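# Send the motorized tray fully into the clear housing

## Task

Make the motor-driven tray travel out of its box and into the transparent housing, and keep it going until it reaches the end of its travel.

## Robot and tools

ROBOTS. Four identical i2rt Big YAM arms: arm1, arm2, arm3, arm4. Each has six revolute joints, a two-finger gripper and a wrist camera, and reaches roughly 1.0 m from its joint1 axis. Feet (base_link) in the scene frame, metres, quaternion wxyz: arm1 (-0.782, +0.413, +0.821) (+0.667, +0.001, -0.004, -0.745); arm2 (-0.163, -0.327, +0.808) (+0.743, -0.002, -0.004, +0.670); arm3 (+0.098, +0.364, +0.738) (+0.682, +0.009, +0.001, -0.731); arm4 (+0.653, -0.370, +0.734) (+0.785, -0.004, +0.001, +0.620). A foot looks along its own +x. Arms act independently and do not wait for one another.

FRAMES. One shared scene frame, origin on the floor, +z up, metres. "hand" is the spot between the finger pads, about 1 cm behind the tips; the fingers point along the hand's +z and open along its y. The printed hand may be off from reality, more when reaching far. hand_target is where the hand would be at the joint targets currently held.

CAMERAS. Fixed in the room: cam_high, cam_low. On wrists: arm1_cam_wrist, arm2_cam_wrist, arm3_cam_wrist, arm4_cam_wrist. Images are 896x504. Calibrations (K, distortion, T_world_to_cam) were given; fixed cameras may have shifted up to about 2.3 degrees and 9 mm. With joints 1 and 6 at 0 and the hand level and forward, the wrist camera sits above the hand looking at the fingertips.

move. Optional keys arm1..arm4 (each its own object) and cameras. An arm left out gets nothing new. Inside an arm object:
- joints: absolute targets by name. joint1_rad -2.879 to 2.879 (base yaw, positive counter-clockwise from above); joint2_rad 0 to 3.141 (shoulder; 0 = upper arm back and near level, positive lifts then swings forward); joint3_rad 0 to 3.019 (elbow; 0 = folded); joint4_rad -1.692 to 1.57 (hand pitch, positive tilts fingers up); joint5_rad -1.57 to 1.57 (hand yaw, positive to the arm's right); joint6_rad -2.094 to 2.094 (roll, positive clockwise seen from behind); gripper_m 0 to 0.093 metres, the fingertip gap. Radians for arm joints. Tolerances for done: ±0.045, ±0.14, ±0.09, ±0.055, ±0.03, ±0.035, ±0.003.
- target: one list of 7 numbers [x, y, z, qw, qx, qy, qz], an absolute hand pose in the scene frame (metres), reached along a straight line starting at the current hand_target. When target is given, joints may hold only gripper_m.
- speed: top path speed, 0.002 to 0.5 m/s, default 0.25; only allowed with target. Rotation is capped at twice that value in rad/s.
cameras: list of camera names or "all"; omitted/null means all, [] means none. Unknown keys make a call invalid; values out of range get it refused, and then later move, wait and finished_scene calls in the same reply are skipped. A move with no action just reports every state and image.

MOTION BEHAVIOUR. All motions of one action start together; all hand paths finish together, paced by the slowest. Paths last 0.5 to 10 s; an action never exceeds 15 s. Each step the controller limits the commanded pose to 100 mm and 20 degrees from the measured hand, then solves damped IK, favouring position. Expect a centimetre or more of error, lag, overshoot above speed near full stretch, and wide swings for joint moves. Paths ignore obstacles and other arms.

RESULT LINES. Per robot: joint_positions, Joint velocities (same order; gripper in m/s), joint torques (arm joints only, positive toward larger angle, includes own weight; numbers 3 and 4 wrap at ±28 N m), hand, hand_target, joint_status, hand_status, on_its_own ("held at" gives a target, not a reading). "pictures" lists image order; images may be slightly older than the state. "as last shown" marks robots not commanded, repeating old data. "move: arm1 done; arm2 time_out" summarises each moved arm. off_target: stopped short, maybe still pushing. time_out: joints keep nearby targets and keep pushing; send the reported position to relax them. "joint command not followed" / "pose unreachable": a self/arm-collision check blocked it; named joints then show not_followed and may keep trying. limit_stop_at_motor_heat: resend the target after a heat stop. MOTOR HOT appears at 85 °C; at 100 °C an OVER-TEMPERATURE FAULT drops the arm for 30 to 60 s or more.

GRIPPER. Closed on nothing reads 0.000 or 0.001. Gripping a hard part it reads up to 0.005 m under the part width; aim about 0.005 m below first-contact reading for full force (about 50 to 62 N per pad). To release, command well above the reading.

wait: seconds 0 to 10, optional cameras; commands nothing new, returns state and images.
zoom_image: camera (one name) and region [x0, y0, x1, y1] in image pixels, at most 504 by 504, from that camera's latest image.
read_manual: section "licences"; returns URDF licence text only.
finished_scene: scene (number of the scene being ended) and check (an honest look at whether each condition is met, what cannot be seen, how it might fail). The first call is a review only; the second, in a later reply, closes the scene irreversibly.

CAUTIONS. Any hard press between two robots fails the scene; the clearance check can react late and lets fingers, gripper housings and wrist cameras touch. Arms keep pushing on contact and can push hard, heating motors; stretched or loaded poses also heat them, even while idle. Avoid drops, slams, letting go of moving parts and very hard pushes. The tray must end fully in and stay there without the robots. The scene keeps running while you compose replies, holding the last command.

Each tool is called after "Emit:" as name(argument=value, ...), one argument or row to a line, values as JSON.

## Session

Emit:
move(
  cameras=["cam_high", "cam_low"],
)

Scene clock: 0.00 s.
Joint torques (N m): no reading
Heat: arm1: hottest joint6_rad 26 °C; arm2: hottest joint2_rad 26 °C; arm3: hottest joint2_rad 27 °C; arm4: hottest joint2_rad 26 °C.
Joint velocities: arm1=[-0.015 -0.005 -0.007 -0.002 -0.022 0.007 0] | arm2=[-0.005 0.005 -0.007 -0.007 0.037 -0.051 0] | arm3=[0.005 0.005 -0.007 0.002 -0.051 0.037 0] | arm4=[-0.015 -0.005 0.007 0.002 -0.081 -0.051 0]
arm1.joint_positions: joint1_rad=+0.354 joint2_rad=+0.292 joint3_rad=+1.520 joint4_rad=-1.183 joint5_rad=-0.290 joint6_rad=+0.007 gripper_m=+0.094
arm1.joint_status: not commanded
arm1.hand: x=-0.7281 y=+0.3830 z=+1.4967 quat_wxyz=(-0.629, -0.341, -0.599, +0.359) (m; scene frame)
arm1.hand_target: x=-0.7293 y=+0.3877 z=+1.5028 quat_wxyz=(-0.633, -0.336, -0.595, +0.364) (m; scene frame)
arm1.hand_status: not commanded
arm2.joint_positions: joint1_rad=+0.060 joint2_rad=+0.271 joint3_rad=+1.681 joint4_rad=-1.271 joint5_rad=-0.291 joint6_rad=+0.562 gripper_m=+0.094
arm2.joint_status: not commanded
arm2.hand: x=-0.2195 y=-0.3540 z=+1.5143 quat_wxyz=(-0.295, +0.401, -0.522, -0.692) (m; scene frame)
arm2.hand_target: x=-0.2197 y=-0.3599 z=+1.5170 quat_wxyz=(-0.298, +0.399, -0.517, -0.696) (m; scene frame)
arm2.hand_status: not commanded
arm3.joint_positions: joint1_rad=+0.655 joint2_rad=+0.406 joint3_rad=+1.632 joint4_rad=-1.302 joint5_rad=+0.298 joint6_rad=+0.629 gripper_m=+0.094
arm3.joint_status: not commanded
arm3.hand: x=+0.0853 y=+0.2702 z=+1.4209 quat_wxyz=(-0.641, -0.599, -0.427, +0.220) (m; scene frame)
arm3.hand_target: x=+0.0819 y=+0.2752 z=+1.4262 quat_wxyz=(-0.648, -0.595, -0.422, +0.220) (m; scene frame)
arm3.hand_status: not commanded
arm4.joint_positions: joint1_rad=-0.128 joint2_rad=+0.597 joint3_rad=+1.426 joint4_rad=-1.450 joint5_rad=-0.033 joint6_rad=-0.413 gripper_m=+0.094
arm4.joint_status: not commanded
arm4.hand: x=+0.7188 y=-0.1727 z=+1.2704 quat_wxyz=(-0.414, +0.652, -0.607, -0.187) (m; scene frame)
arm4.hand_target: x=+0.7179 y=-0.1748 z=+1.2841 quat_wxyz=(-0.427, +0.647, -0.602, -0.193) (m; scene frame)
arm4.hand_status: not commanded
pictures: cam_high, cam_low

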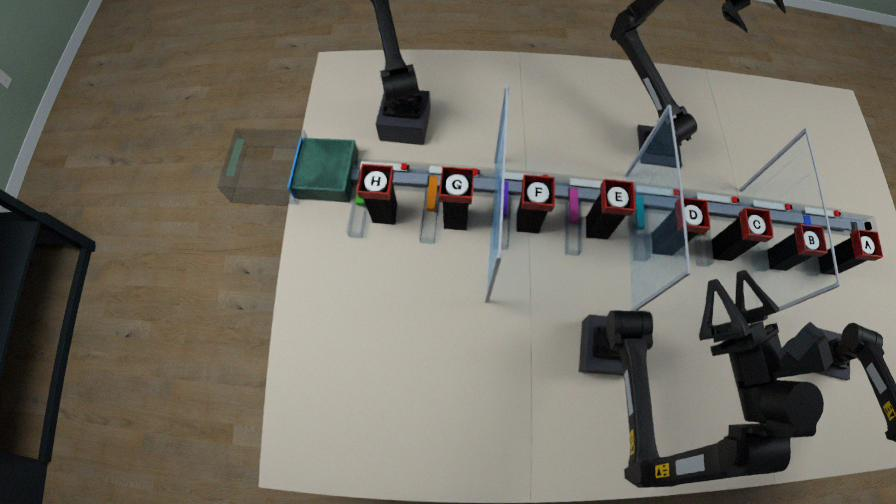

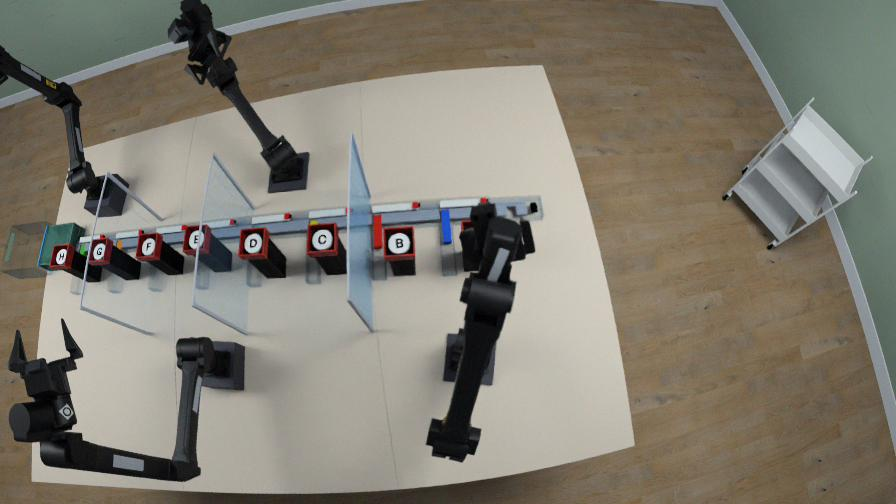

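Emit:
zoom_image(
  camera="cam_high",
  region=[280, 120, 560, 260],
)

Emit:
zoom_image(
  camera="cam_high",
  region=[500, 120, 780, 280],
)

Emit:
zoom_image(
  camera="cam_high",
  region=[680, 160, 896, 290],
)

Emit:
zoom_image(
  camera="cam_low",
  region=[40, 180, 340, 350],
)

Emit:
zoom_image(
  camera="cam_low",
  region=[280, 160, 560, 320],
)

Scaled by 1.800 from the camera's 896x504 image, which has a finer 1280x720 frame.

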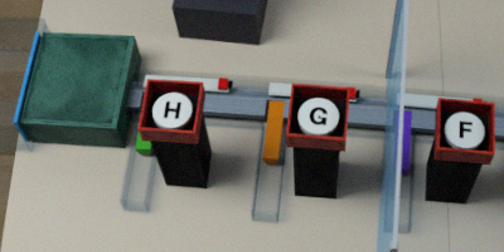

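Scaled by 1.800 from the camera's 896x504 image, which has a finer 1280x720 frame.

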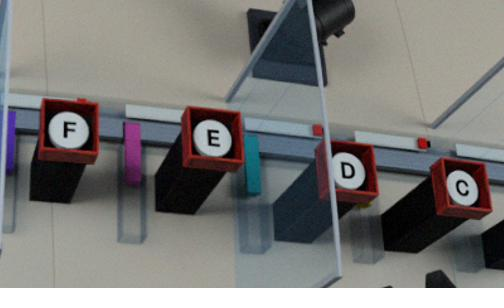

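Scaled by 2.333 from the camera's 896x504 image, which has a finer 1280x720 frame.

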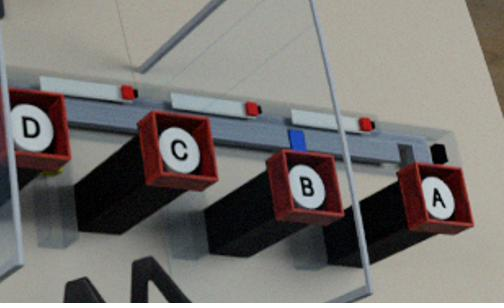

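Scaled by 1.680 from the camera's 896x504 image, which has a finer 1280x720 frame.

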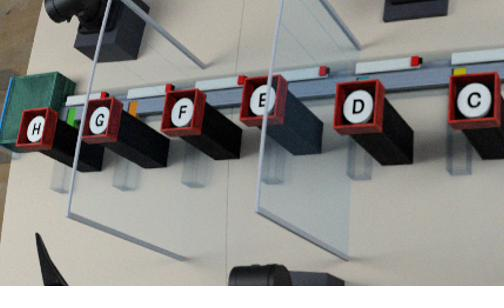

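Scaled by 1.800 from the camera's 896x504 image, which has a finer 1280x720 frame.

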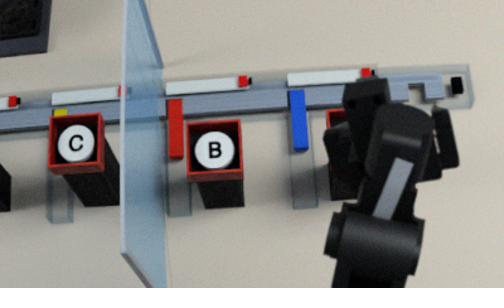

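Emit:
move(
  arm1={"target": [-0.602,0.083,1.02,0,0.7071,0.7071,0], "speed": 0.45, "joints": {"gripper_m": 0.0}},
  arm2={"target": [-0.145,0.060,1.02,0,0.7071,-0.7071,0], "speed": 0.45, "joints": {"gripper_m": 0.0}},
  arm3={"target": [0.272,-0.012,1.02,0,0.7071,0.7071,0], "speed": 0.45, "joints": {"gripper_m": 0.0}},
  arm4={"target": [0.708,-0.056,1.02,0,0.7071,-0.7071,0], "speed": 0.45, "joints": {"gripper_m": 0.0}},
  cameras=["all"],
)

Scene clock: 10.90 s.
Joint torques (N m): arm1=[0.03 -7.41 11.55 0.39 -0.06 0.01] | arm2=[0.44 -11.63 13.94 0.28 0.1 0.02] | arm3=[-0.21 -13.74 15.06 -0.03 0.09 -0.22] | arm4=[1.08 -6.12 10.02 -0.4 -0.19 0.07]
Heat: arm1: hottest joint3_rad 26 °C; arm2: hottest joint2_rad 27 °C; arm3: hottest joint2_rad 27 °C; arm4: hottest joint3_rad 27 °C.
move: arm1 off_target; arm2 off_target; arm3 off_target; arm4 done
Joint velocities: arm1=[-0.005 0.005 0.002 0.007 -0.037 0.022 -0.001] | arm2=[-0.005 -0.005 -0.007 -0.027 -0.007 0.022 0] | arm3=[-0.005 -0.005 0.002 -0.012 -0.051 0.037 -0.001] | arm4=[-0.005 -0.005 -0.002 -0.007 -0.051 0.022 0.001]
arm1.joint_positions: joint1_rad=+0.605 joint2_rad=+1.312 joint3_rad=+1.067 joint4_rad=-1.380 joint5_rad=-0.013 joint6_rad=+0.487 gripper_m=+0.000
arm1.joint_status: all done
arm1.hand: x=-0.6163 y=+0.1085 z=+0.9992 quat_wxyz=(+0.020, -0.704, -0.710, -0.015) (m; scene frame)
arm1.hand_target: x=-0.6097 y=+0.0938 z=+1.0194 quat_wxyz=(-0.003, -0.709, -0.705, -0.010) (m; scene frame)
arm1.hand_status: off_target (0.036 m and 2.9 deg from the pose sent, 0.577 m and 96.7 deg at the start; pose on its path clipped on 25 of 87 steps)
arm2.joint_positions: joint1_rad=+0.022 joint2_rad=+1.341 joint3_rad=+1.149 joint4_rad=-1.421 joint5_rad=-0.013 joint6_rad=-0.065 gripper_m=+0.001
arm2.joint_status: all done
arm2.hand: x=-0.1369 y=+0.0376 z=+1.0050 quat_wxyz=(+0.016, +0.701, -0.713, +0.011) (m; scene frame)
arm2.hand_target: x=-0.1404 y=+0.0528 z=+1.0182 quat_wxyz=(+0.000, +0.710, -0.704, +0.000) (m; scene frame)
arm2.hand_status: off_target (0.028 m and 2.4 deg from the pose sent, 0.649 m and 98.5 deg at the start)
arm3.joint_positions: joint1_rad=+0.502 joint2_rad=+1.376 joint3_rad=+1.372 joint4_rad=-1.592 joint5_rad=+0.009 joint6_rad=+0.457 gripper_m=+0.000
arm3.joint_status: all done
arm3.hand: x=+0.2574 y=+0.0046 z=+1.0030 quat_wxyz=(+0.015, -0.715, -0.699, -0.009) (m; scene frame)
arm3.hand_target: x=+0.2649 y=-0.0023 z=+1.0192 quat_wxyz=(-0.001, -0.707, -0.707, -0.002) (m; scene frame)
arm3.hand_status: off_target (0.028 m and 2.4 deg from the pose sent, 0.525 m and 87.0 deg at the start)
arm4.joint_positions: joint1_rad=+0.054 joint2_rad=+1.162 joint3_rad=+1.233 joint4_rad=-1.619 joint5_rad=+0.003 joint6_rad=-0.192 gripper_m=+0.000
arm4.joint_status: all done
arm4.hand: x=+0.7102 y=-0.0533 z=+1.0178 quat_wxyz=(-0.008, +0.711, -0.703, -0.001) (m; scene frame)
arm4.hand_target: x=+0.7070 y=-0.0548 z=+1.0165 quat_wxyz=(-0.002, +0.710, -0.704, +0.002) (m; scene frame)
arm4.hand_status: done (0.004 m and 1.2 deg from the pose sent, 0.276 m and 54.2 deg at the start)
pictures: arm1_cam_wrist, arm2_cam_wrist, arm3_cam_wrist, arm4_cam_wrist, cam_high, cam_low
camera_calibration:
arm1_cam_wrist: T_world_to_cam=[[-0.999912, -0.00899118, -0.00972341, -0.60503], [-0.0131463, 0.762601, 0.646735, -0.735494], [0.00160017, 0.646807, -0.762652, 0.813842], [0, 0, 0, 1]] pos_world=[-0.615949, 0.0290502, 1.09047]
arm2_cam_wrist: T_world_to_cam=[[0.999946, -0.00832305, 0.0062204, 0.129114], [-0.0103861, -0.782761, 0.622235, -0.593225], [-0.00030981, -0.622266, -0.782806, 0.937776], [0, 0, 0, 1]] pos_world=[-0.134978, 0.120268, 1.10242]
arm3_cam_wrist: T_world_to_cam=[[-0.999673, 0.0249863, 0.0054078, 0.250848], [0.0230069, 0.787063, 0.616444, -0.62499], [0.0111463, 0.616367, -0.787381, 0.911898], [0, 0, 0, 1]] pos_world=[0.25498, -0.076425, 1.10193]
arm4_cam_wrist: T_world_to_cam=[[0.999663, 0.0150326, 0.0211648, -0.732265], [-0.0000449684, -0.814277, 0.580476, -0.629783], [0.0259601, -0.580282, -0.814002, 0.903669], [0, 0, 0, 1]] pos_world=[0.70853, 0.022573, 1.11666]

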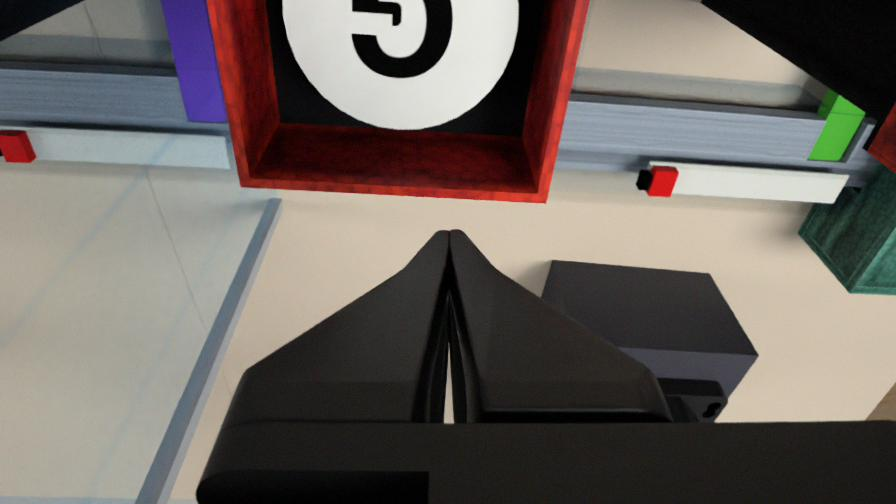

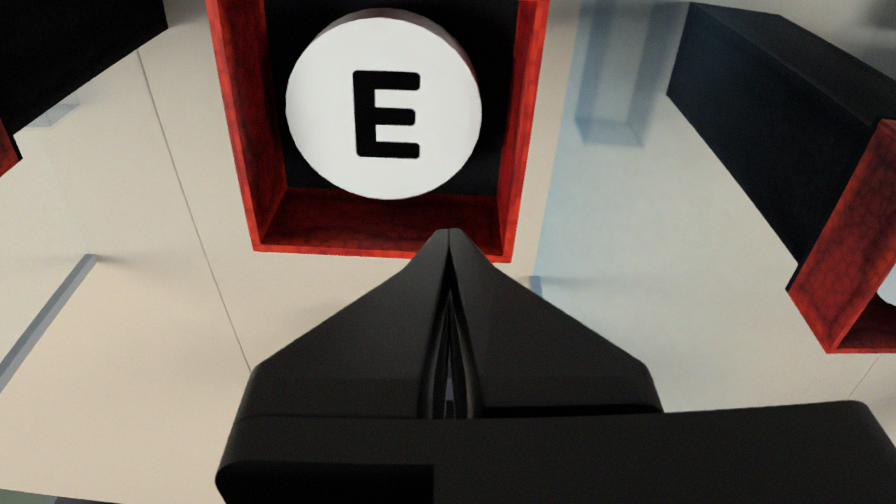

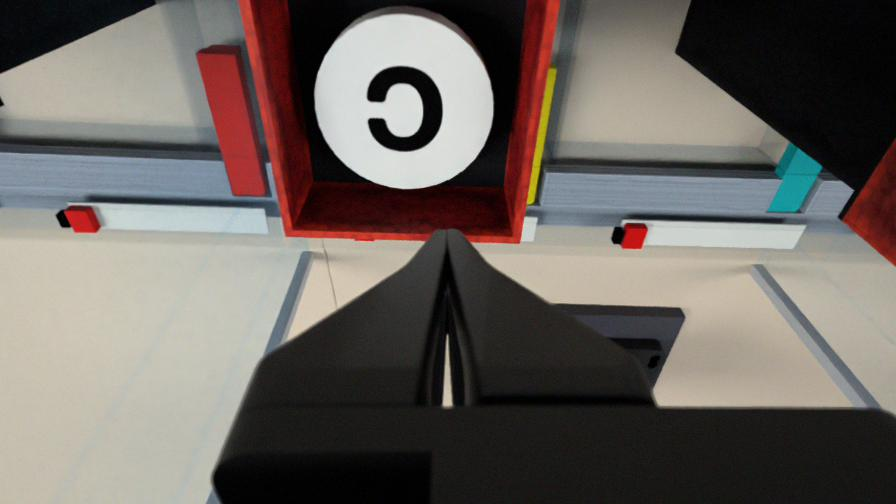

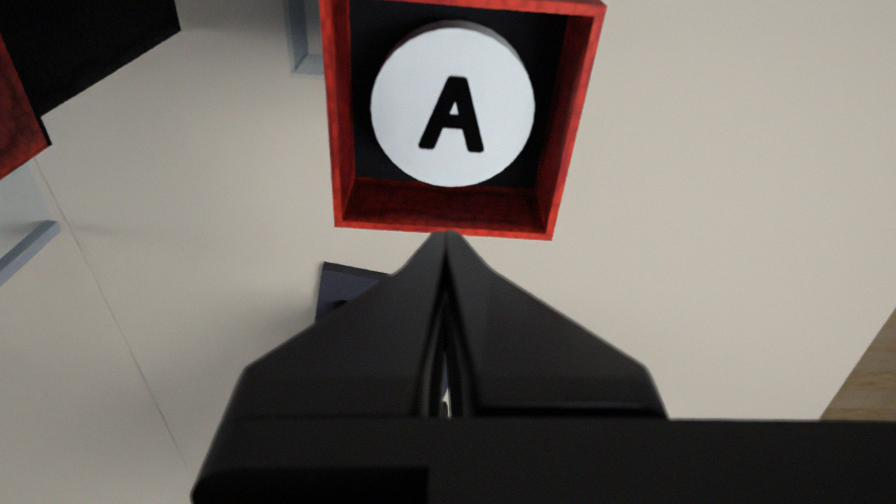

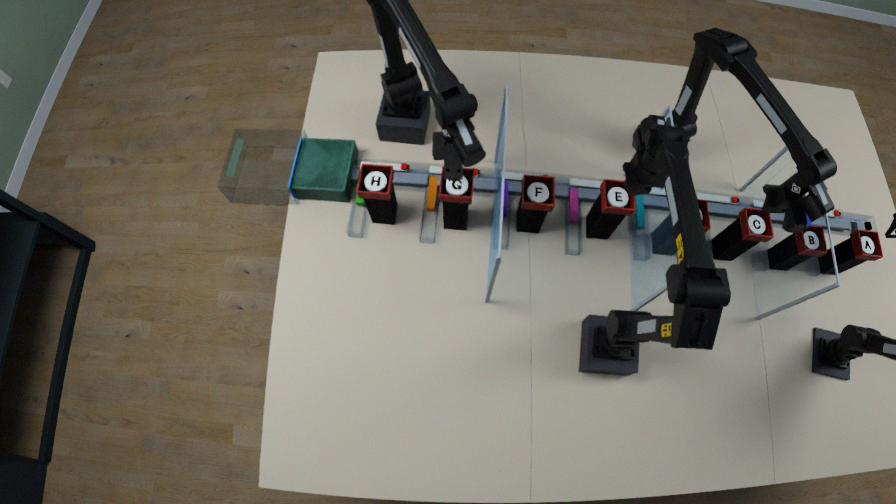

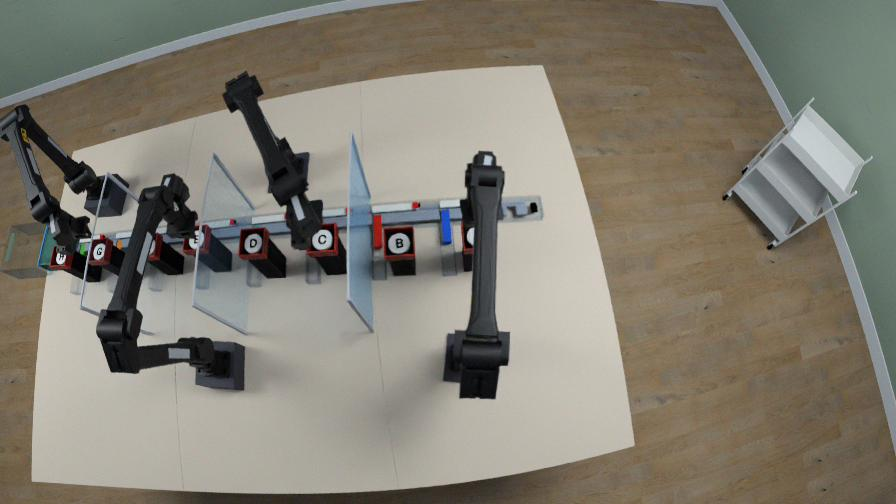

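Emit:
move(
  arm1={"target": [-0.602,0.077,0.845,0,0.7071,0.7071,0], "speed": 0.25},
  arm2={"target": [-0.155,0.050,0.852,0,0.7071,-0.7071,0], "speed": 0.25},
  arm3={"target": [0.272,-0.012,0.852,0,0.7071,0.7071,0], "speed": 0.25},
  arm4={"target": [0.715,-0.048,0.840,0,0.7071,-0.7071,0], "speed": 0.25},
  cameras=["all"],
)

Scene clock: 13.97 s.
Joint torques (N m): arm1=[0.56 2.2 1.8 2.86 0.3 -0.05] | arm2=[1.08 -0.79 2.29 2.48 -0.02 0.2] | arm3=[-0.26 -4.19 4.55 2.32 0.12 -0.24] | arm4=[-0.09 3.25 0.9 2.45 -0.13 -0.05]
Heat: arm1: hottest joint3_rad 27 °C; arm2: hottest joint2_rad 27 °C; arm3: hottest joint2_rad 27 °C; arm4: hottest joint3_rad 27 °C.
move: arm1 off_target; arm2 off_target; arm3 off_target; arm4 off_target
Joint velocities: arm1=[-0.015 -0.015 0.002 0.002 0.051 -0.037 -0.001] | arm2=[-0.015 0.005 0.002 -0.002 -0.007 0.007 0.001] | arm3=[0.005 -0.005 -0.002 0.007 0.007 -0.007 0] | arm4=[0.015 0.005 0.002 -0.002 -0.081 -0.022 0]
arm1.joint_positions: joint1_rad=+0.605 joint2_rad=+1.353 joint3_rad=+0.937 joint4_rad=-0.969 joint5_rad=+0.000 joint6_rad=+0.488 gripper_m=+0.000
arm1.joint_status: not commanded
arm1.hand: x=-0.5926 y=+0.0601 z=+0.9428 quat_wxyz=(-0.093, -0.702, -0.706, +0.026) (m; scene frame)
arm1.hand_target: x=-0.6103 y=+0.0917 z=+0.8617 quat_wxyz=(+0.000, -0.707, -0.708, +0.000) (m; scene frame)
arm1.hand_status: off_target (0.100 m and 11.1 deg from the pose sent, 0.158 m and 2.9 deg at the start; pose on its path clipped on 17 of 48 steps)
arm2.joint_positions: joint1_rad=+0.052 joint2_rad=+1.326 joint3_rad=+0.959 joint4_rad=-1.032 joint5_rad=-0.006 joint6_rad=-0.039 gripper_m=+0.001
arm2.joint_status: not commanded
arm2.hand: x=-0.1446 y=+0.0665 z=+0.9438 quat_wxyz=(-0.066, +0.701, -0.708, -0.058) (m; scene frame)
arm2.hand_target: x=-0.1538 y=+0.0355 z=+0.8656 quat_wxyz=(-0.001, +0.707, -0.707, +0.002) (m; scene frame)
arm2.hand_status: off_target (0.094 m and 10.0 deg from the pose sent, 0.155 m and 2.4 deg at the start)
arm3.joint_positions: joint1_rad=+0.503 joint2_rad=+1.339 joint3_rad=+1.142 joint4_rad=-1.211 joint5_rad=+0.012 joint6_rad=+0.456 gripper_m=+0.000
arm3.joint_status: not commanded
arm3.hand: x=+0.2681 y=-0.0167 z=+0.9322 quat_wxyz=(-0.073, -0.713, -0.697, +0.024) (m; scene frame)
arm3.hand_target: x=+0.2659 y=-0.0008 z=+0.8601 quat_wxyz=(+0.000, -0.707, -0.707, +0.000) (m; scene frame)
arm3.hand_status: off_target (0.080 m and 9.0 deg from the pose sent, 0.153 m and 2.4 deg at the start)
arm4.joint_positions: joint1_rad=+0.050 joint2_rad=+1.128 joint3_rad=+0.946 joint4_rad=-1.233 joint5_rad=-0.004 joint6_rad=-0.192 gripper_m=+0.000
arm4.joint_status: not commanded
arm4.hand: x=+0.7135 y=-0.0398 z=+0.9207 quat_wxyz=(-0.061, +0.708, -0.702, -0.041) (m; scene frame)
arm4.hand_target: x=+0.7123 y=-0.0600 z=+0.8505 quat_wxyz=(+0.000, +0.707, -0.707, +0.000) (m; scene frame)
arm4.hand_status: off_target (0.081 m and 8.5 deg from the pose sent, 0.178 m and 1.2 deg at the start)
pictures: arm1_cam_wrist, arm2_cam_wrist, arm3_cam_wrist, arm4_cam_wrist, cam_high, cam_low
camera_calibration:
arm1_cam_wrist: T_world_to_cam=[[-0.993736, -0.018649, -0.110188, -0.483292], [-0.0678608, 0.884082, 0.462379, -0.527707], [0.0887921, 0.46696, -0.87981, 0.975012], [0, 0, 0, 1]] pos_world=[-0.602649, 0.00223247, 1.04857]
arm2_cam_wrist: T_world_to_cam=[[0.999692, -0.00673119, 0.0239029, 0.120599], [-0.0166249, -0.896435, 0.442863, -0.356636], [0.0184464, -0.443123, -0.896271, 1.00576], [0, 0, 0, 1]] pos_world=[-0.145044, 0.126785, 1.05649]
arm3_cam_wrist: T_world_to_cam=[[-0.996986, 0.0201549, -0.0749168, 0.336551], [-0.0177552, 0.880757, 0.473236, -0.418846], [0.0755215, 0.47314, -0.877744, 0.93372], [0, 0, 0, 1]] pos_world=[0.257584, -0.0796617, 1.04299]
arm4_cam_wrist: T_world_to_cam=[[0.999154, 0.00794792, 0.0403438, -0.751206], [-0.0118994, -0.883272, 0.468709, -0.453775], [0.0393598, -0.468793, -0.882431, 0.890221], [0, 0, 0, 1]] pos_world=[0.710132, 0.0224929, 1.02855]

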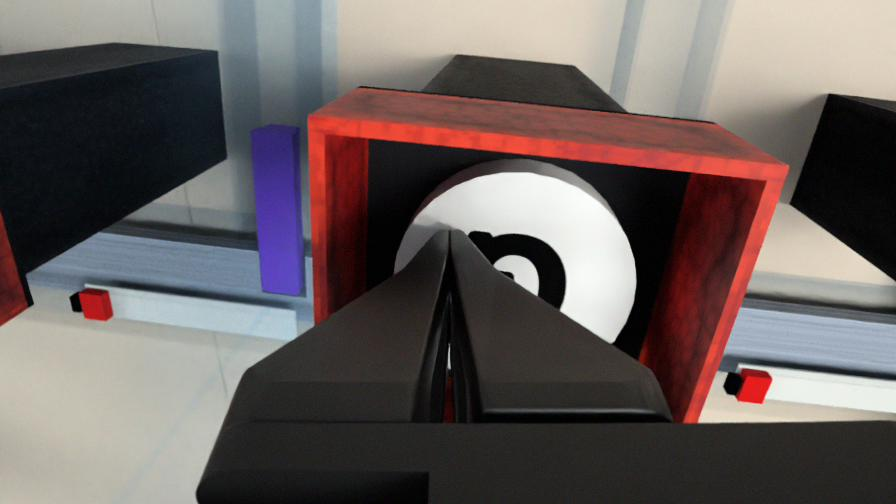

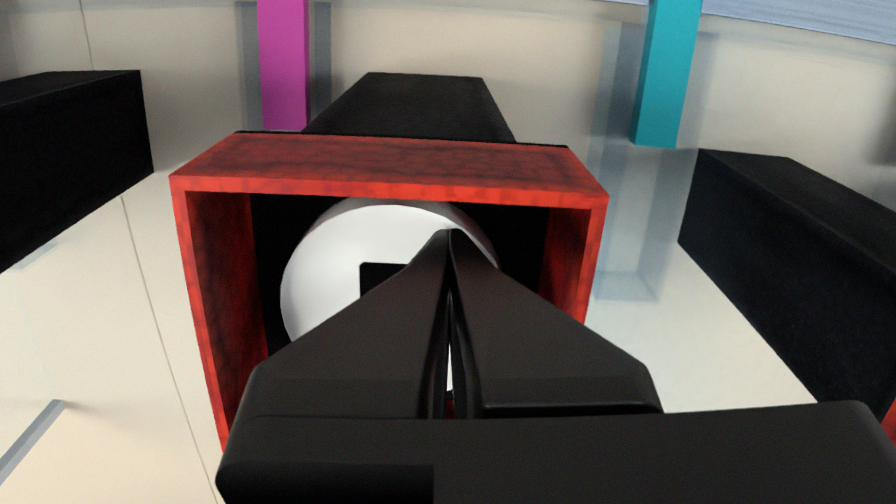

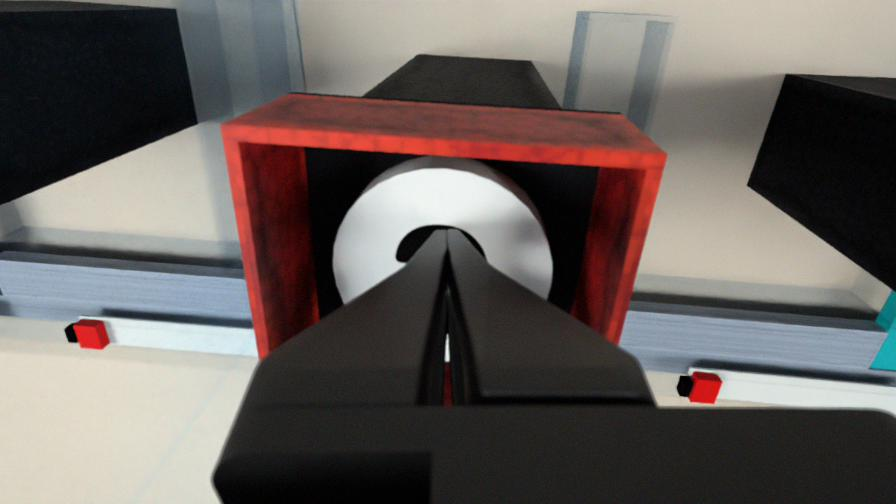

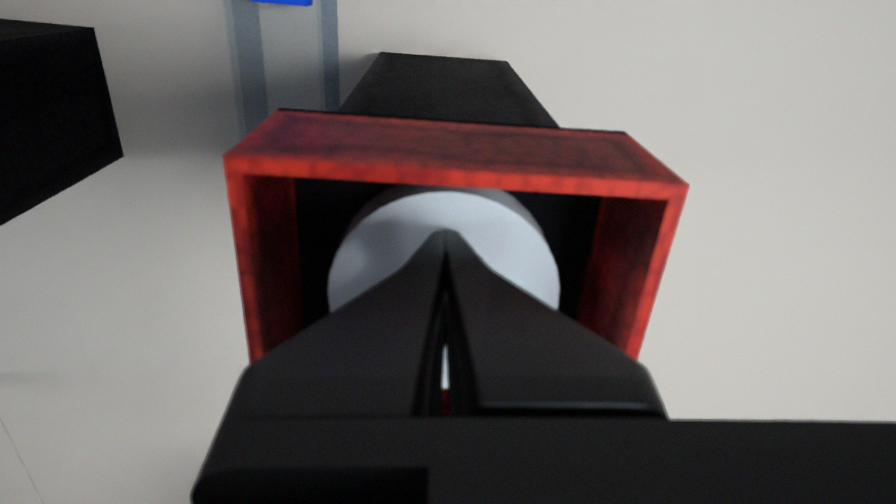

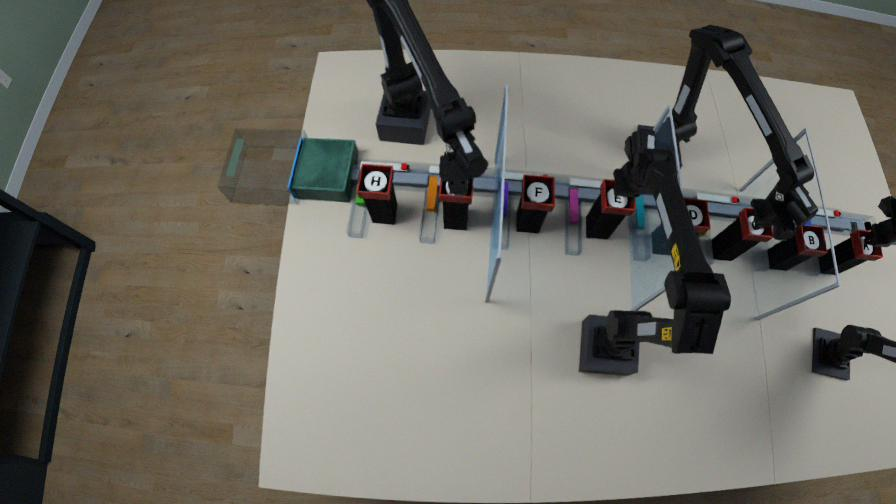

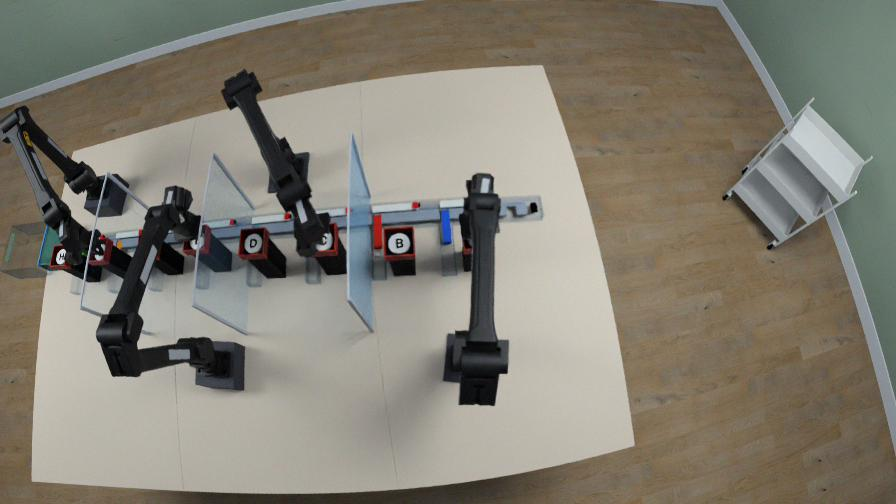

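Emit:
zoom_image(
  camera="cam_high",
  region=[340, 150, 600, 265],
)

Emit:
zoom_image(
  camera="cam_high",
  region=[540, 160, 740, 270],
)

Emit:
zoom_image(
  camera="cam_low",
  region=[280, 180, 520, 300],
)

Emit:
zoom_image(
  camera="cam_low",
  region=[50, 200, 300, 320],
)

Scaled by 1.938 from the camera's 896x504 image, which has a finer 1280x720 frame.

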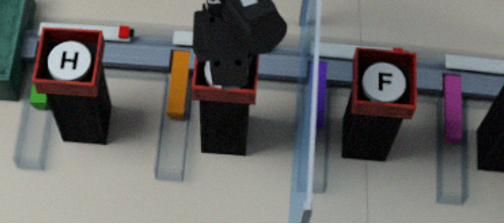

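Scaled by 2.520 from the camera's 896x504 image, which has a finer 1280x720 frame.

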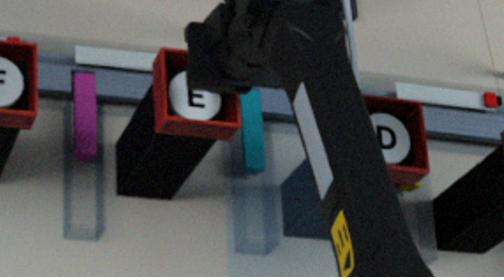

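Scaled by 2.100 from the camera's 896x504 image, which has a finer 1280x720 frame.

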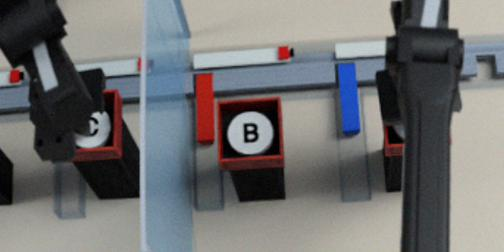

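Scaled by 2.016 from the camera's 896x504 image, which has a finer 1280x720 frame.

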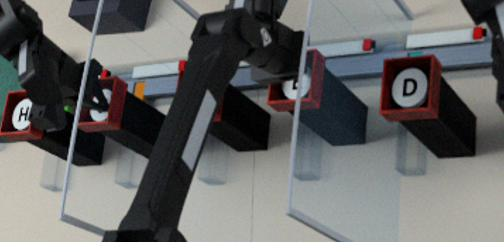

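Emit:
wait(
  seconds=5,
  cameras=["cam_high", "cam_low"],
)

Emit:
zoom_image(
  camera="cam_high",
  region=[340, 150, 600, 265],
)

Emit:
zoom_image(
  camera="cam_high",
  region=[540, 160, 740, 270],
)

Emit:
zoom_image(
  camera="cam_low",
  region=[280, 180, 520, 300],
)

Emit:
zoom_image(
  camera="cam_low",
  region=[50, 200, 300, 320],
)

Scene clock: 19.37 s.
Joint torques (N m): arm1=[0.44 2.26 1.84 2.77 0.31 -0.04] | arm2=[1.03 -1.14 2.33 2.48 -0.04 0.21] | arm3=[-0.38 -4.07 4.59 2.29 0.13 -0.24] | arm4=[-0.03 3.25 0.9 2.43 -0.13 -0.05]
Heat: arm1: hottest joint3_rad 26 °C; arm2: hottest joint2_rad 27 °C; arm3: hottest joint2_rad 27 °C; arm4: hottest joint3_rad 27 °C.
Joint velocities: arm1=[0.005 0.005 -0.017 -0.032 0.022 0.007 -0.001] | arm2=[0.015 0.005 0.012 0.007 -0.037 0.022 -0.001] | arm3=[0.005 -0.015 0.002 0.007 0.022 -0.007 -0.001] | arm4=[-0.024 0.005 0.007 -0.007 0.037 -0.095 0]
arm1.joint_positions: joint1_rad=+0.605 joint2_rad=+1.353 joint3_rad=+0.937 joint4_rad=-0.969 joint5_rad=+0.000 joint6_rad=+0.488 gripper_m=+0.000
arm1.joint_status: not commanded
arm1.hand: x=-0.5926 y=+0.0601 z=+0.9428 quat_wxyz=(-0.093, -0.702, -0.706, +0.026) (m; scene frame)
arm1.hand_target: x=-0.6103 y=+0.0917 z=+0.8617 quat_wxyz=(+0.000, -0.707, -0.708, +0.000) (m; scene frame)
arm1.hand_status: off_target (0.100 m and 11.1 deg from the pose sent, 0.158 m and 2.9 deg at the start; pose on its path clipped on 17 of 48 steps)
arm2.joint_positions: joint1_rad=+0.052 joint2_rad=+1.326 joint3_rad=+0.959 joint4_rad=-1.032 joint5_rad=-0.006 joint6_rad=-0.039 gripper_m=+0.001
arm2.joint_status: not commanded
arm2.hand: x=-0.1446 y=+0.0665 z=+0.9438 quat_wxyz=(-0.066, +0.700, -0.708, -0.058) (m; scene frame)
arm2.hand_target: x=-0.1538 y=+0.0355 z=+0.8656 quat_wxyz=(-0.001, +0.707, -0.707, +0.002) (m; scene frame)
arm2.hand_status: off_target (0.094 m and 10.0 deg from the pose sent, 0.155 m and 2.4 deg at the start)
arm3.joint_positions: joint1_rad=+0.503 joint2_rad=+1.339 joint3_rad=+1.142 joint4_rad=-1.211 joint5_rad=+0.012 joint6_rad=+0.456 gripper_m=+0.000
arm3.joint_status: not commanded
arm3.hand: x=+0.2681 y=-0.0167 z=+0.9322 quat_wxyz=(-0.073, -0.713, -0.697, +0.024) (m; scene frame)
arm3.hand_target: x=+0.2660 y=-0.0008 z=+0.8601 quat_wxyz=(+0.000, -0.707, -0.707, +0.000) (m; scene frame)
arm3.hand_status: off_target (0.080 m and 9.0 deg from the pose sent, 0.153 m and 2.4 deg at the start)
arm4.joint_positions: joint1_rad=+0.050 joint2_rad=+1.128 joint3_rad=+0.946 joint4_rad=-1.233 joint5_rad=-0.004 joint6_rad=-0.192 gripper_m=+0.000
arm4.joint_status: not commanded
arm4.hand: x=+0.7134 y=-0.0398 z=+0.9207 quat_wxyz=(-0.061, +0.708, -0.702, -0.041) (m; scene frame)
arm4.hand_target: x=+0.7122 y=-0.0601 z=+0.8505 quat_wxyz=(+0.000, +0.707, -0.707, +0.000) (m; scene frame)
arm4.hand_status: off_target (0.081 m and 8.5 deg from the pose sent, 0.178 m and 1.2 deg at the start)
wait: 5.00 s; at rest from the start
pictures: cam_high, cam_low

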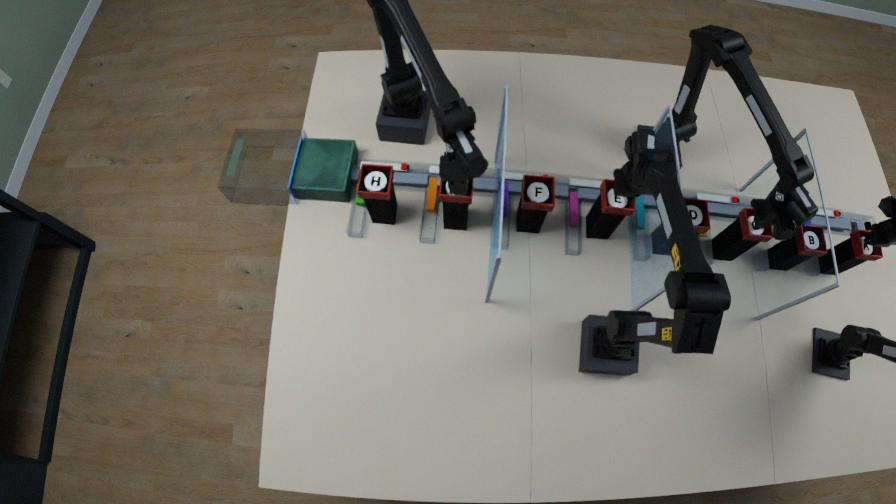

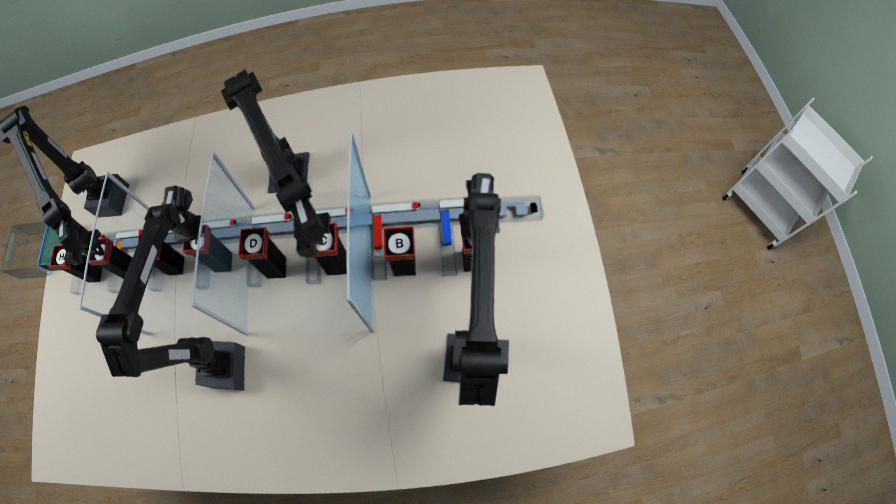

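Scaled by 1.938 from the camera's 896x504 image, which has a finer 1280x720 frame.

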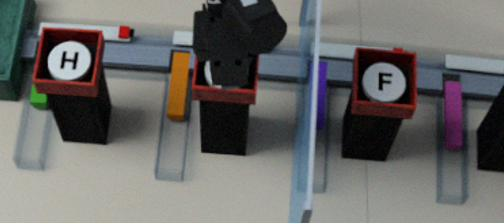

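Scaled by 2.520 from the camera's 896x504 image, which has a finer 1280x720 frame.

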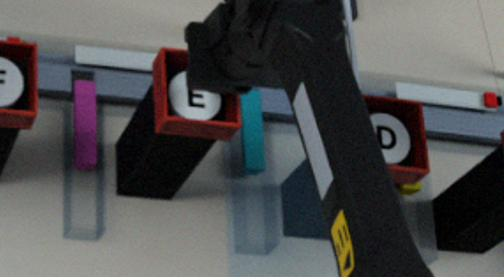

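Scaled by 2.100 from the camera's 896x504 image, which has a finer 1280x720 frame.

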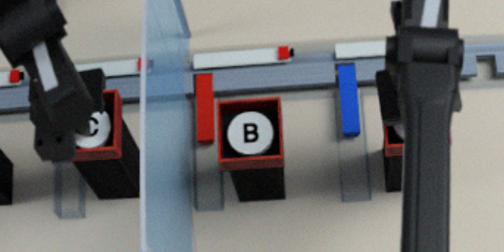

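Scaled by 2.016 from the camera's 896x504 image, which has a finer 1280x720 frame.

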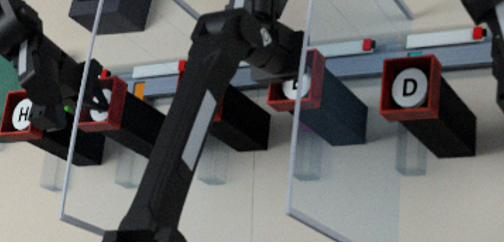

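Emit:
wait(
  seconds=4,
  cameras=["cam_high", "cam_low"],
)

Emit:
zoom_image(
  camera="cam_high",
  region=[340, 150, 600, 265],
)

Emit:
zoom_image(
  camera="cam_high",
  region=[540, 160, 740, 270],
)

Emit:
zoom_image(
  camera="cam_low",
  region=[280, 180, 520, 300],
)

Scene clock: 23.73 s.
Joint torques (N m): arm1=[0.44 2.26 1.84 2.85 0.3 -0.04] | arm2=[1.38 -0.62 2.28 2.51 -0.01 0.22] | arm3=[-0.26 -4.07 4.57 2.28 0.12 -0.24] | arm4=[0.03 3.25 0.88 2.43 -0.13 -0.05]
Heat: arm1: hottest joint3_rad 26 °C; arm2: hottest joint2_rad 27 °C; arm3: hottest joint2_rad 27 °C; arm4: hottest joint3_rad 27 °C.
Joint velocities: arm1=[0.005 -0.015 0.002 -0.002 -0.037 -0.022 0] | arm2=[-0.005 -0.005 -0.027 0.017 -0.007 -0.022 0.001] | arm3=[0.005 -0.005 -0.007 -0.002 -0.037 0.051 -0.001] | arm4=[0.005 0.005 0.002 0.007 0.007 0.022 0]
arm1.joint_positions: joint1_rad=+0.605 joint2_rad=+1.353 joint3_rad=+0.937 joint4_rad=-0.969 joint5_rad=+0.000 joint6_rad=+0.488 gripper_m=+0.000
arm1.joint_status: not commanded
arm1.hand: x=-0.5926 y=+0.0601 z=+0.9428 quat_wxyz=(-0.093, -0.702, -0.706, +0.026) (m; scene frame)
arm1.hand_target: x=-0.6103 y=+0.0917 z=+0.8617 quat_wxyz=(+0.000, -0.707, -0.708, +0.000) (m; scene frame)
arm1.hand_status: off_target (0.100 m and 11.1 deg from the pose sent, 0.158 m and 2.9 deg at the start; pose on its path clipped on 17 of 48 steps)
arm2.joint_positions: joint1_rad=+0.052 joint2_rad=+1.326 joint3_rad=+0.959 joint4_rad=-1.032 joint5_rad=-0.006 joint6_rad=-0.039 gripper_m=+0.001
arm2.joint_status: not commanded
arm2.hand: x=-0.1446 y=+0.0665 z=+0.9438 quat_wxyz=(-0.066, +0.700, -0.708, -0.058) (m; scene frame)
arm2.hand_target: x=-0.1538 y=+0.0355 z=+0.8656 quat_wxyz=(-0.001, +0.707, -0.707, +0.002) (m; scene frame)
arm2.hand_status: off_target (0.094 m and 10.0 deg from the pose sent, 0.155 m and 2.4 deg at the start)
arm3.joint_positions: joint1_rad=+0.503 joint2_rad=+1.339 joint3_rad=+1.142 joint4_rad=-1.211 joint5_rad=+0.012 joint6_rad=+0.456 gripper_m=+0.000
arm3.joint_status: not commanded
arm3.hand: x=+0.2681 y=-0.0167 z=+0.9322 quat_wxyz=(-0.073, -0.713, -0.697, +0.024) (m; scene frame)
arm3.hand_target: x=+0.2660 y=-0.0008 z=+0.8601 quat_wxyz=(+0.000, -0.707, -0.707, +0.000) (m; scene frame)
arm3.hand_status: off_target (0.080 m and 9.0 deg from the pose sent, 0.153 m and 2.4 deg at the start)
arm4.joint_positions: joint1_rad=+0.050 joint2_rad=+1.128 joint3_rad=+0.946 joint4_rad=-1.233 joint5_rad=-0.004 joint6_rad=-0.192 gripper_m=+0.000
arm4.joint_status: not commanded
arm4.hand: x=+0.7134 y=-0.0398 z=+0.9207 quat_wxyz=(-0.061, +0.708, -0.702, -0.041) (m; scene frame)
arm4.hand_target: x=+0.7122 y=-0.0601 z=+0.8505 quat_wxyz=(+0.000, +0.707, -0.707, +0.000) (m; scene frame)
arm4.hand_status: off_target (0.081 m and 8.5 deg from the pose sent, 0.178 m and 1.2 deg at the start)
wait: 4.00 s; at rest from the start
pictures: cam_high, cam_low

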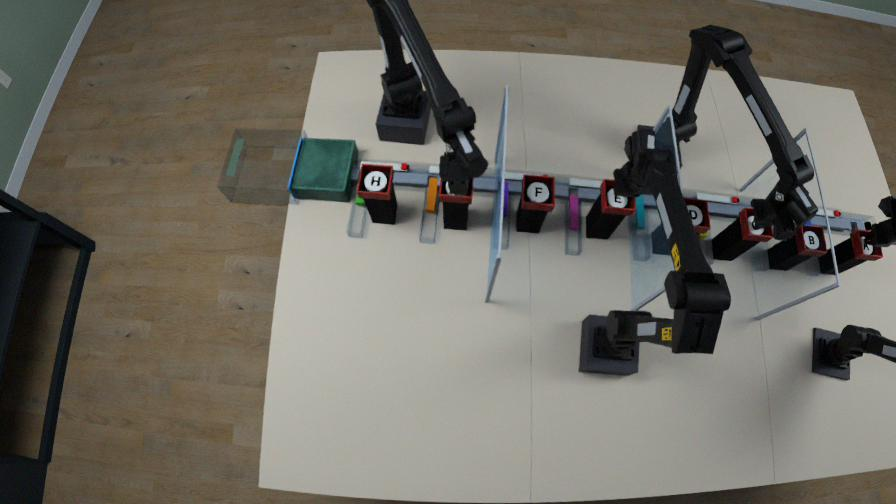

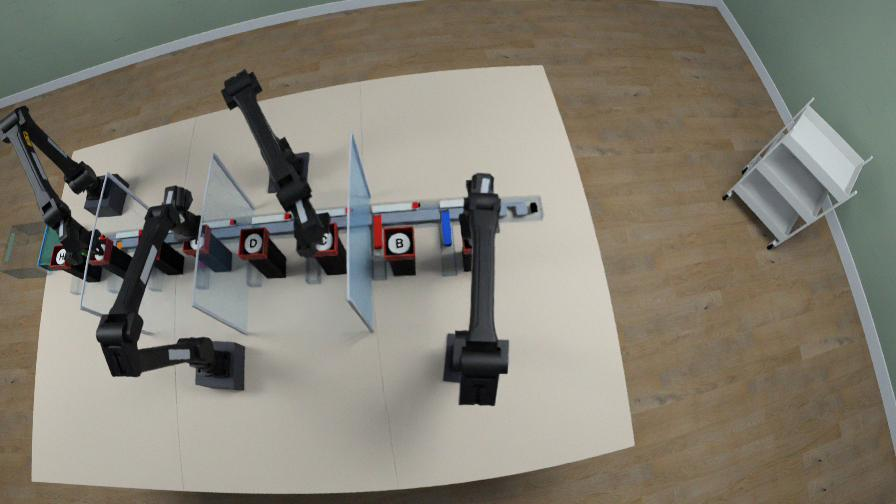

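Scaled by 1.938 from the camera's 896x504 image, which has a finer 1280x720 frame.

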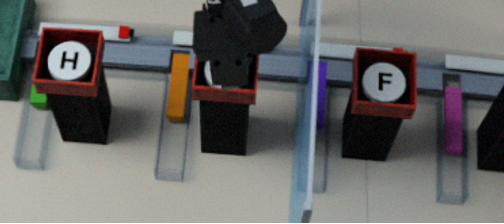

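Scaled by 2.520 from the camera's 896x504 image, which has a finer 1280x720 frame.

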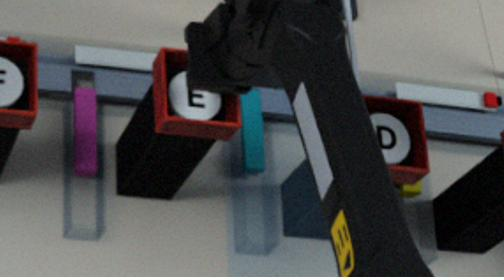

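Scaled by 2.100 from the camera's 896x504 image, which has a finer 1280x720 frame.

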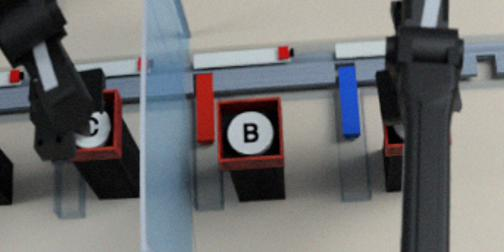

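Emit:
move(
  cameras=["cam_high", "cam_low"],
)

Emit:
zoom_image(
  camera="cam_high",
  region=[340, 150, 600, 265],
)

Emit:
zoom_image(
  camera="cam_high",
  region=[540, 160, 740, 270],
)

Emit:
zoom_image(
  camera="cam_low",
  region=[280, 180, 520, 300],
)

Scene clock: 24.53 s.
Joint torques (N m): arm1=[0.26 2.26 1.76 2.89 0.32 -0.04] | arm2=[1.14 -0.79 2.39 2.66 -0.04 0.26] | arm3=[-0.32 -4.13 4.53 2.3 0.12 -0.23] | arm4=[-0.03 3.25 0.88 2.43 -0.13 -0.04]
Heat: arm1: hottest joint3_rad 26 °C; arm2: hottest joint2_rad 27 °C; arm3: hottest joint2_rad 27 °C; arm4: hottest joint2_rad 26 °C.
Joint velocities: arm1=[0.005 -0.005 -0.002 -0.012 -0.022 -0.081 0] | arm2=[0.015 -0.005 -0.007 -0.012 -0.066 -0.022 0] | arm3=[-0.005 -0.005 -0.002 -0.002 -0.007 0.037 0] | arm4=[0.005 -0.015 -0.002 -0.002 -0.051 0.037 0]
arm1.joint_positions: joint1_rad=+0.605 joint2_rad=+1.353 joint3_rad=+0.937 joint4_rad=-0.969 joint5_rad=+0.000 joint6_rad=+0.488 gripper_m=+0.000
arm1.joint_status: not commanded
arm1.hand: x=-0.5926 y=+0.0601 z=+0.9428 quat_wxyz=(-0.093, -0.702, -0.706, +0.026) (m; scene frame)
arm1.hand_target: x=-0.6103 y=+0.0917 z=+0.8617 quat_wxyz=(+0.000, -0.707, -0.708, +0.000) (m; scene frame)
arm1.hand_status: off_target (0.100 m and 11.1 deg from the pose sent, 0.158 m and 2.9 deg at the start; pose on its path clipped on 17 of 48 steps)
arm2.joint_positions: joint1_rad=+0.052 joint2_rad=+1.326 joint3_rad=+0.959 joint4_rad=-1.032 joint5_rad=-0.006 joint6_rad=-0.039 gripper_m=+0.001
arm2.joint_status: not commanded
arm2.hand: x=-0.1446 y=+0.0665 z=+0.9438 quat_wxyz=(-0.066, +0.700, -0.708, -0.058) (m; scene frame)
arm2.hand_target: x=-0.1538 y=+0.0355 z=+0.8656 quat_wxyz=(-0.001, +0.707, -0.707, +0.002) (m; scene frame)
arm2.hand_status: off_target (0.094 m and 10.0 deg from the pose sent, 0.155 m and 2.4 deg at the start)
arm3.joint_positions: joint1_rad=+0.503 joint2_rad=+1.339 joint3_rad=+1.142 joint4_rad=-1.211 joint5_rad=+0.012 joint6_rad=+0.456 gripper_m=+0.000
arm3.joint_status: not commanded
arm3.hand: x=+0.2681 y=-0.0167 z=+0.9322 quat_wxyz=(-0.073, -0.713, -0.697, +0.024) (m; scene frame)
arm3.hand_target: x=+0.2660 y=-0.0008 z=+0.8601 quat_wxyz=(+0.000, -0.707, -0.707, +0.000) (m; scene frame)
arm3.hand_status: off_target (0.080 m and 9.0 deg from the pose sent, 0.153 m and 2.4 deg at the start)
arm4.joint_positions: joint1_rad=+0.050 joint2_rad=+1.128 joint3_rad=+0.946 joint4_rad=-1.233 joint5_rad=-0.004 joint6_rad=-0.192 gripper_m=+0.000
arm4.joint_status: not commanded
arm4.hand: x=+0.7134 y=-0.0398 z=+0.9207 quat_wxyz=(-0.061, +0.708, -0.702, -0.041) (m; scene frame)
arm4.hand_target: x=+0.7122 y=-0.0601 z=+0.8505 quat_wxyz=(+0.000, +0.707, -0.707, +0.000) (m; scene frame)
arm4.hand_status: off_target (0.081 m and 8.5 deg from the pose sent, 0.178 m and 1.2 deg at the start)
pictures: cam_high, cam_low

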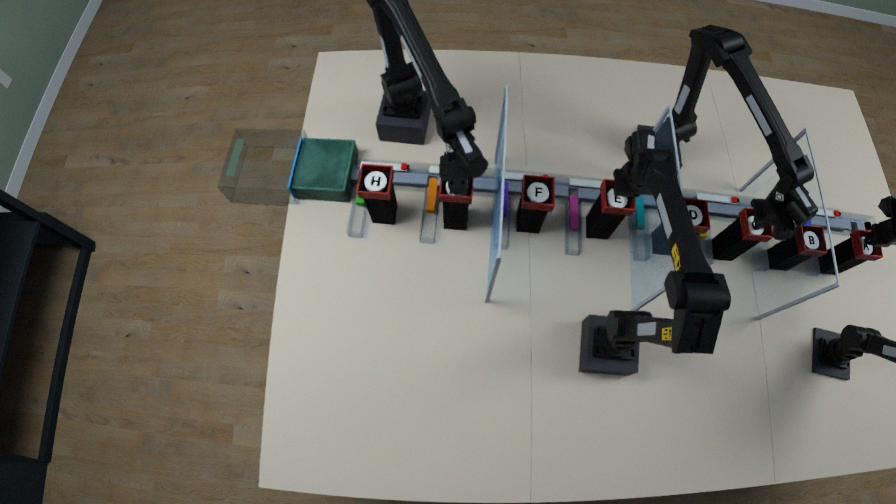

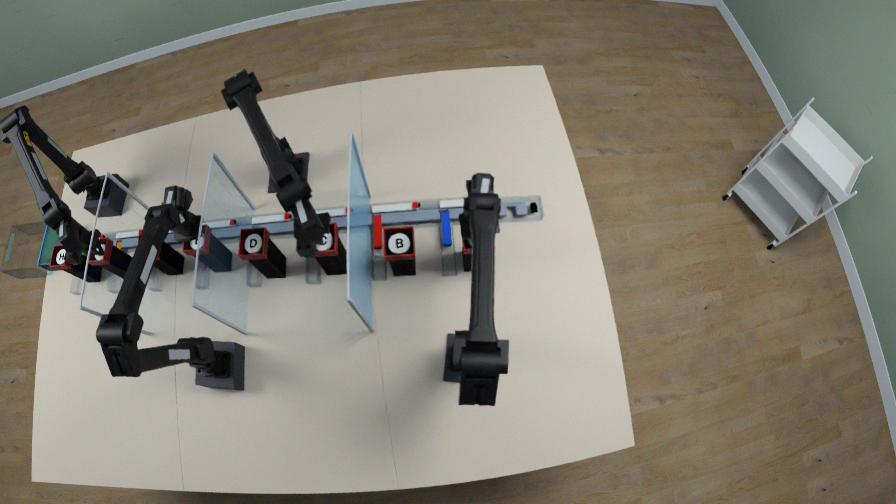

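Scaled by 1.938 from the camera's 896x504 image, which has a finer 1280x720 frame.

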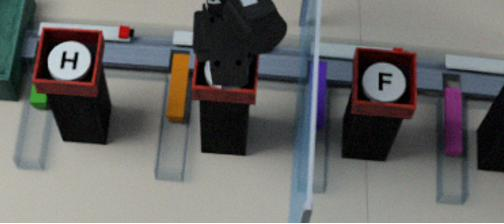

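Scaled by 2.520 from the camera's 896x504 image, which has a finer 1280x720 frame.

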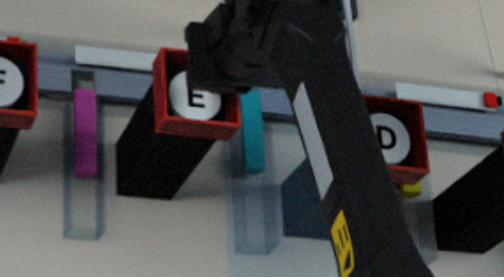

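Scaled by 2.100 from the camera's 896x504 image, which has a finer 1280x720 frame.

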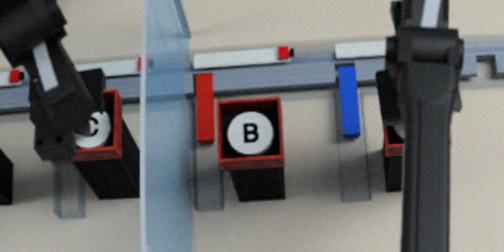

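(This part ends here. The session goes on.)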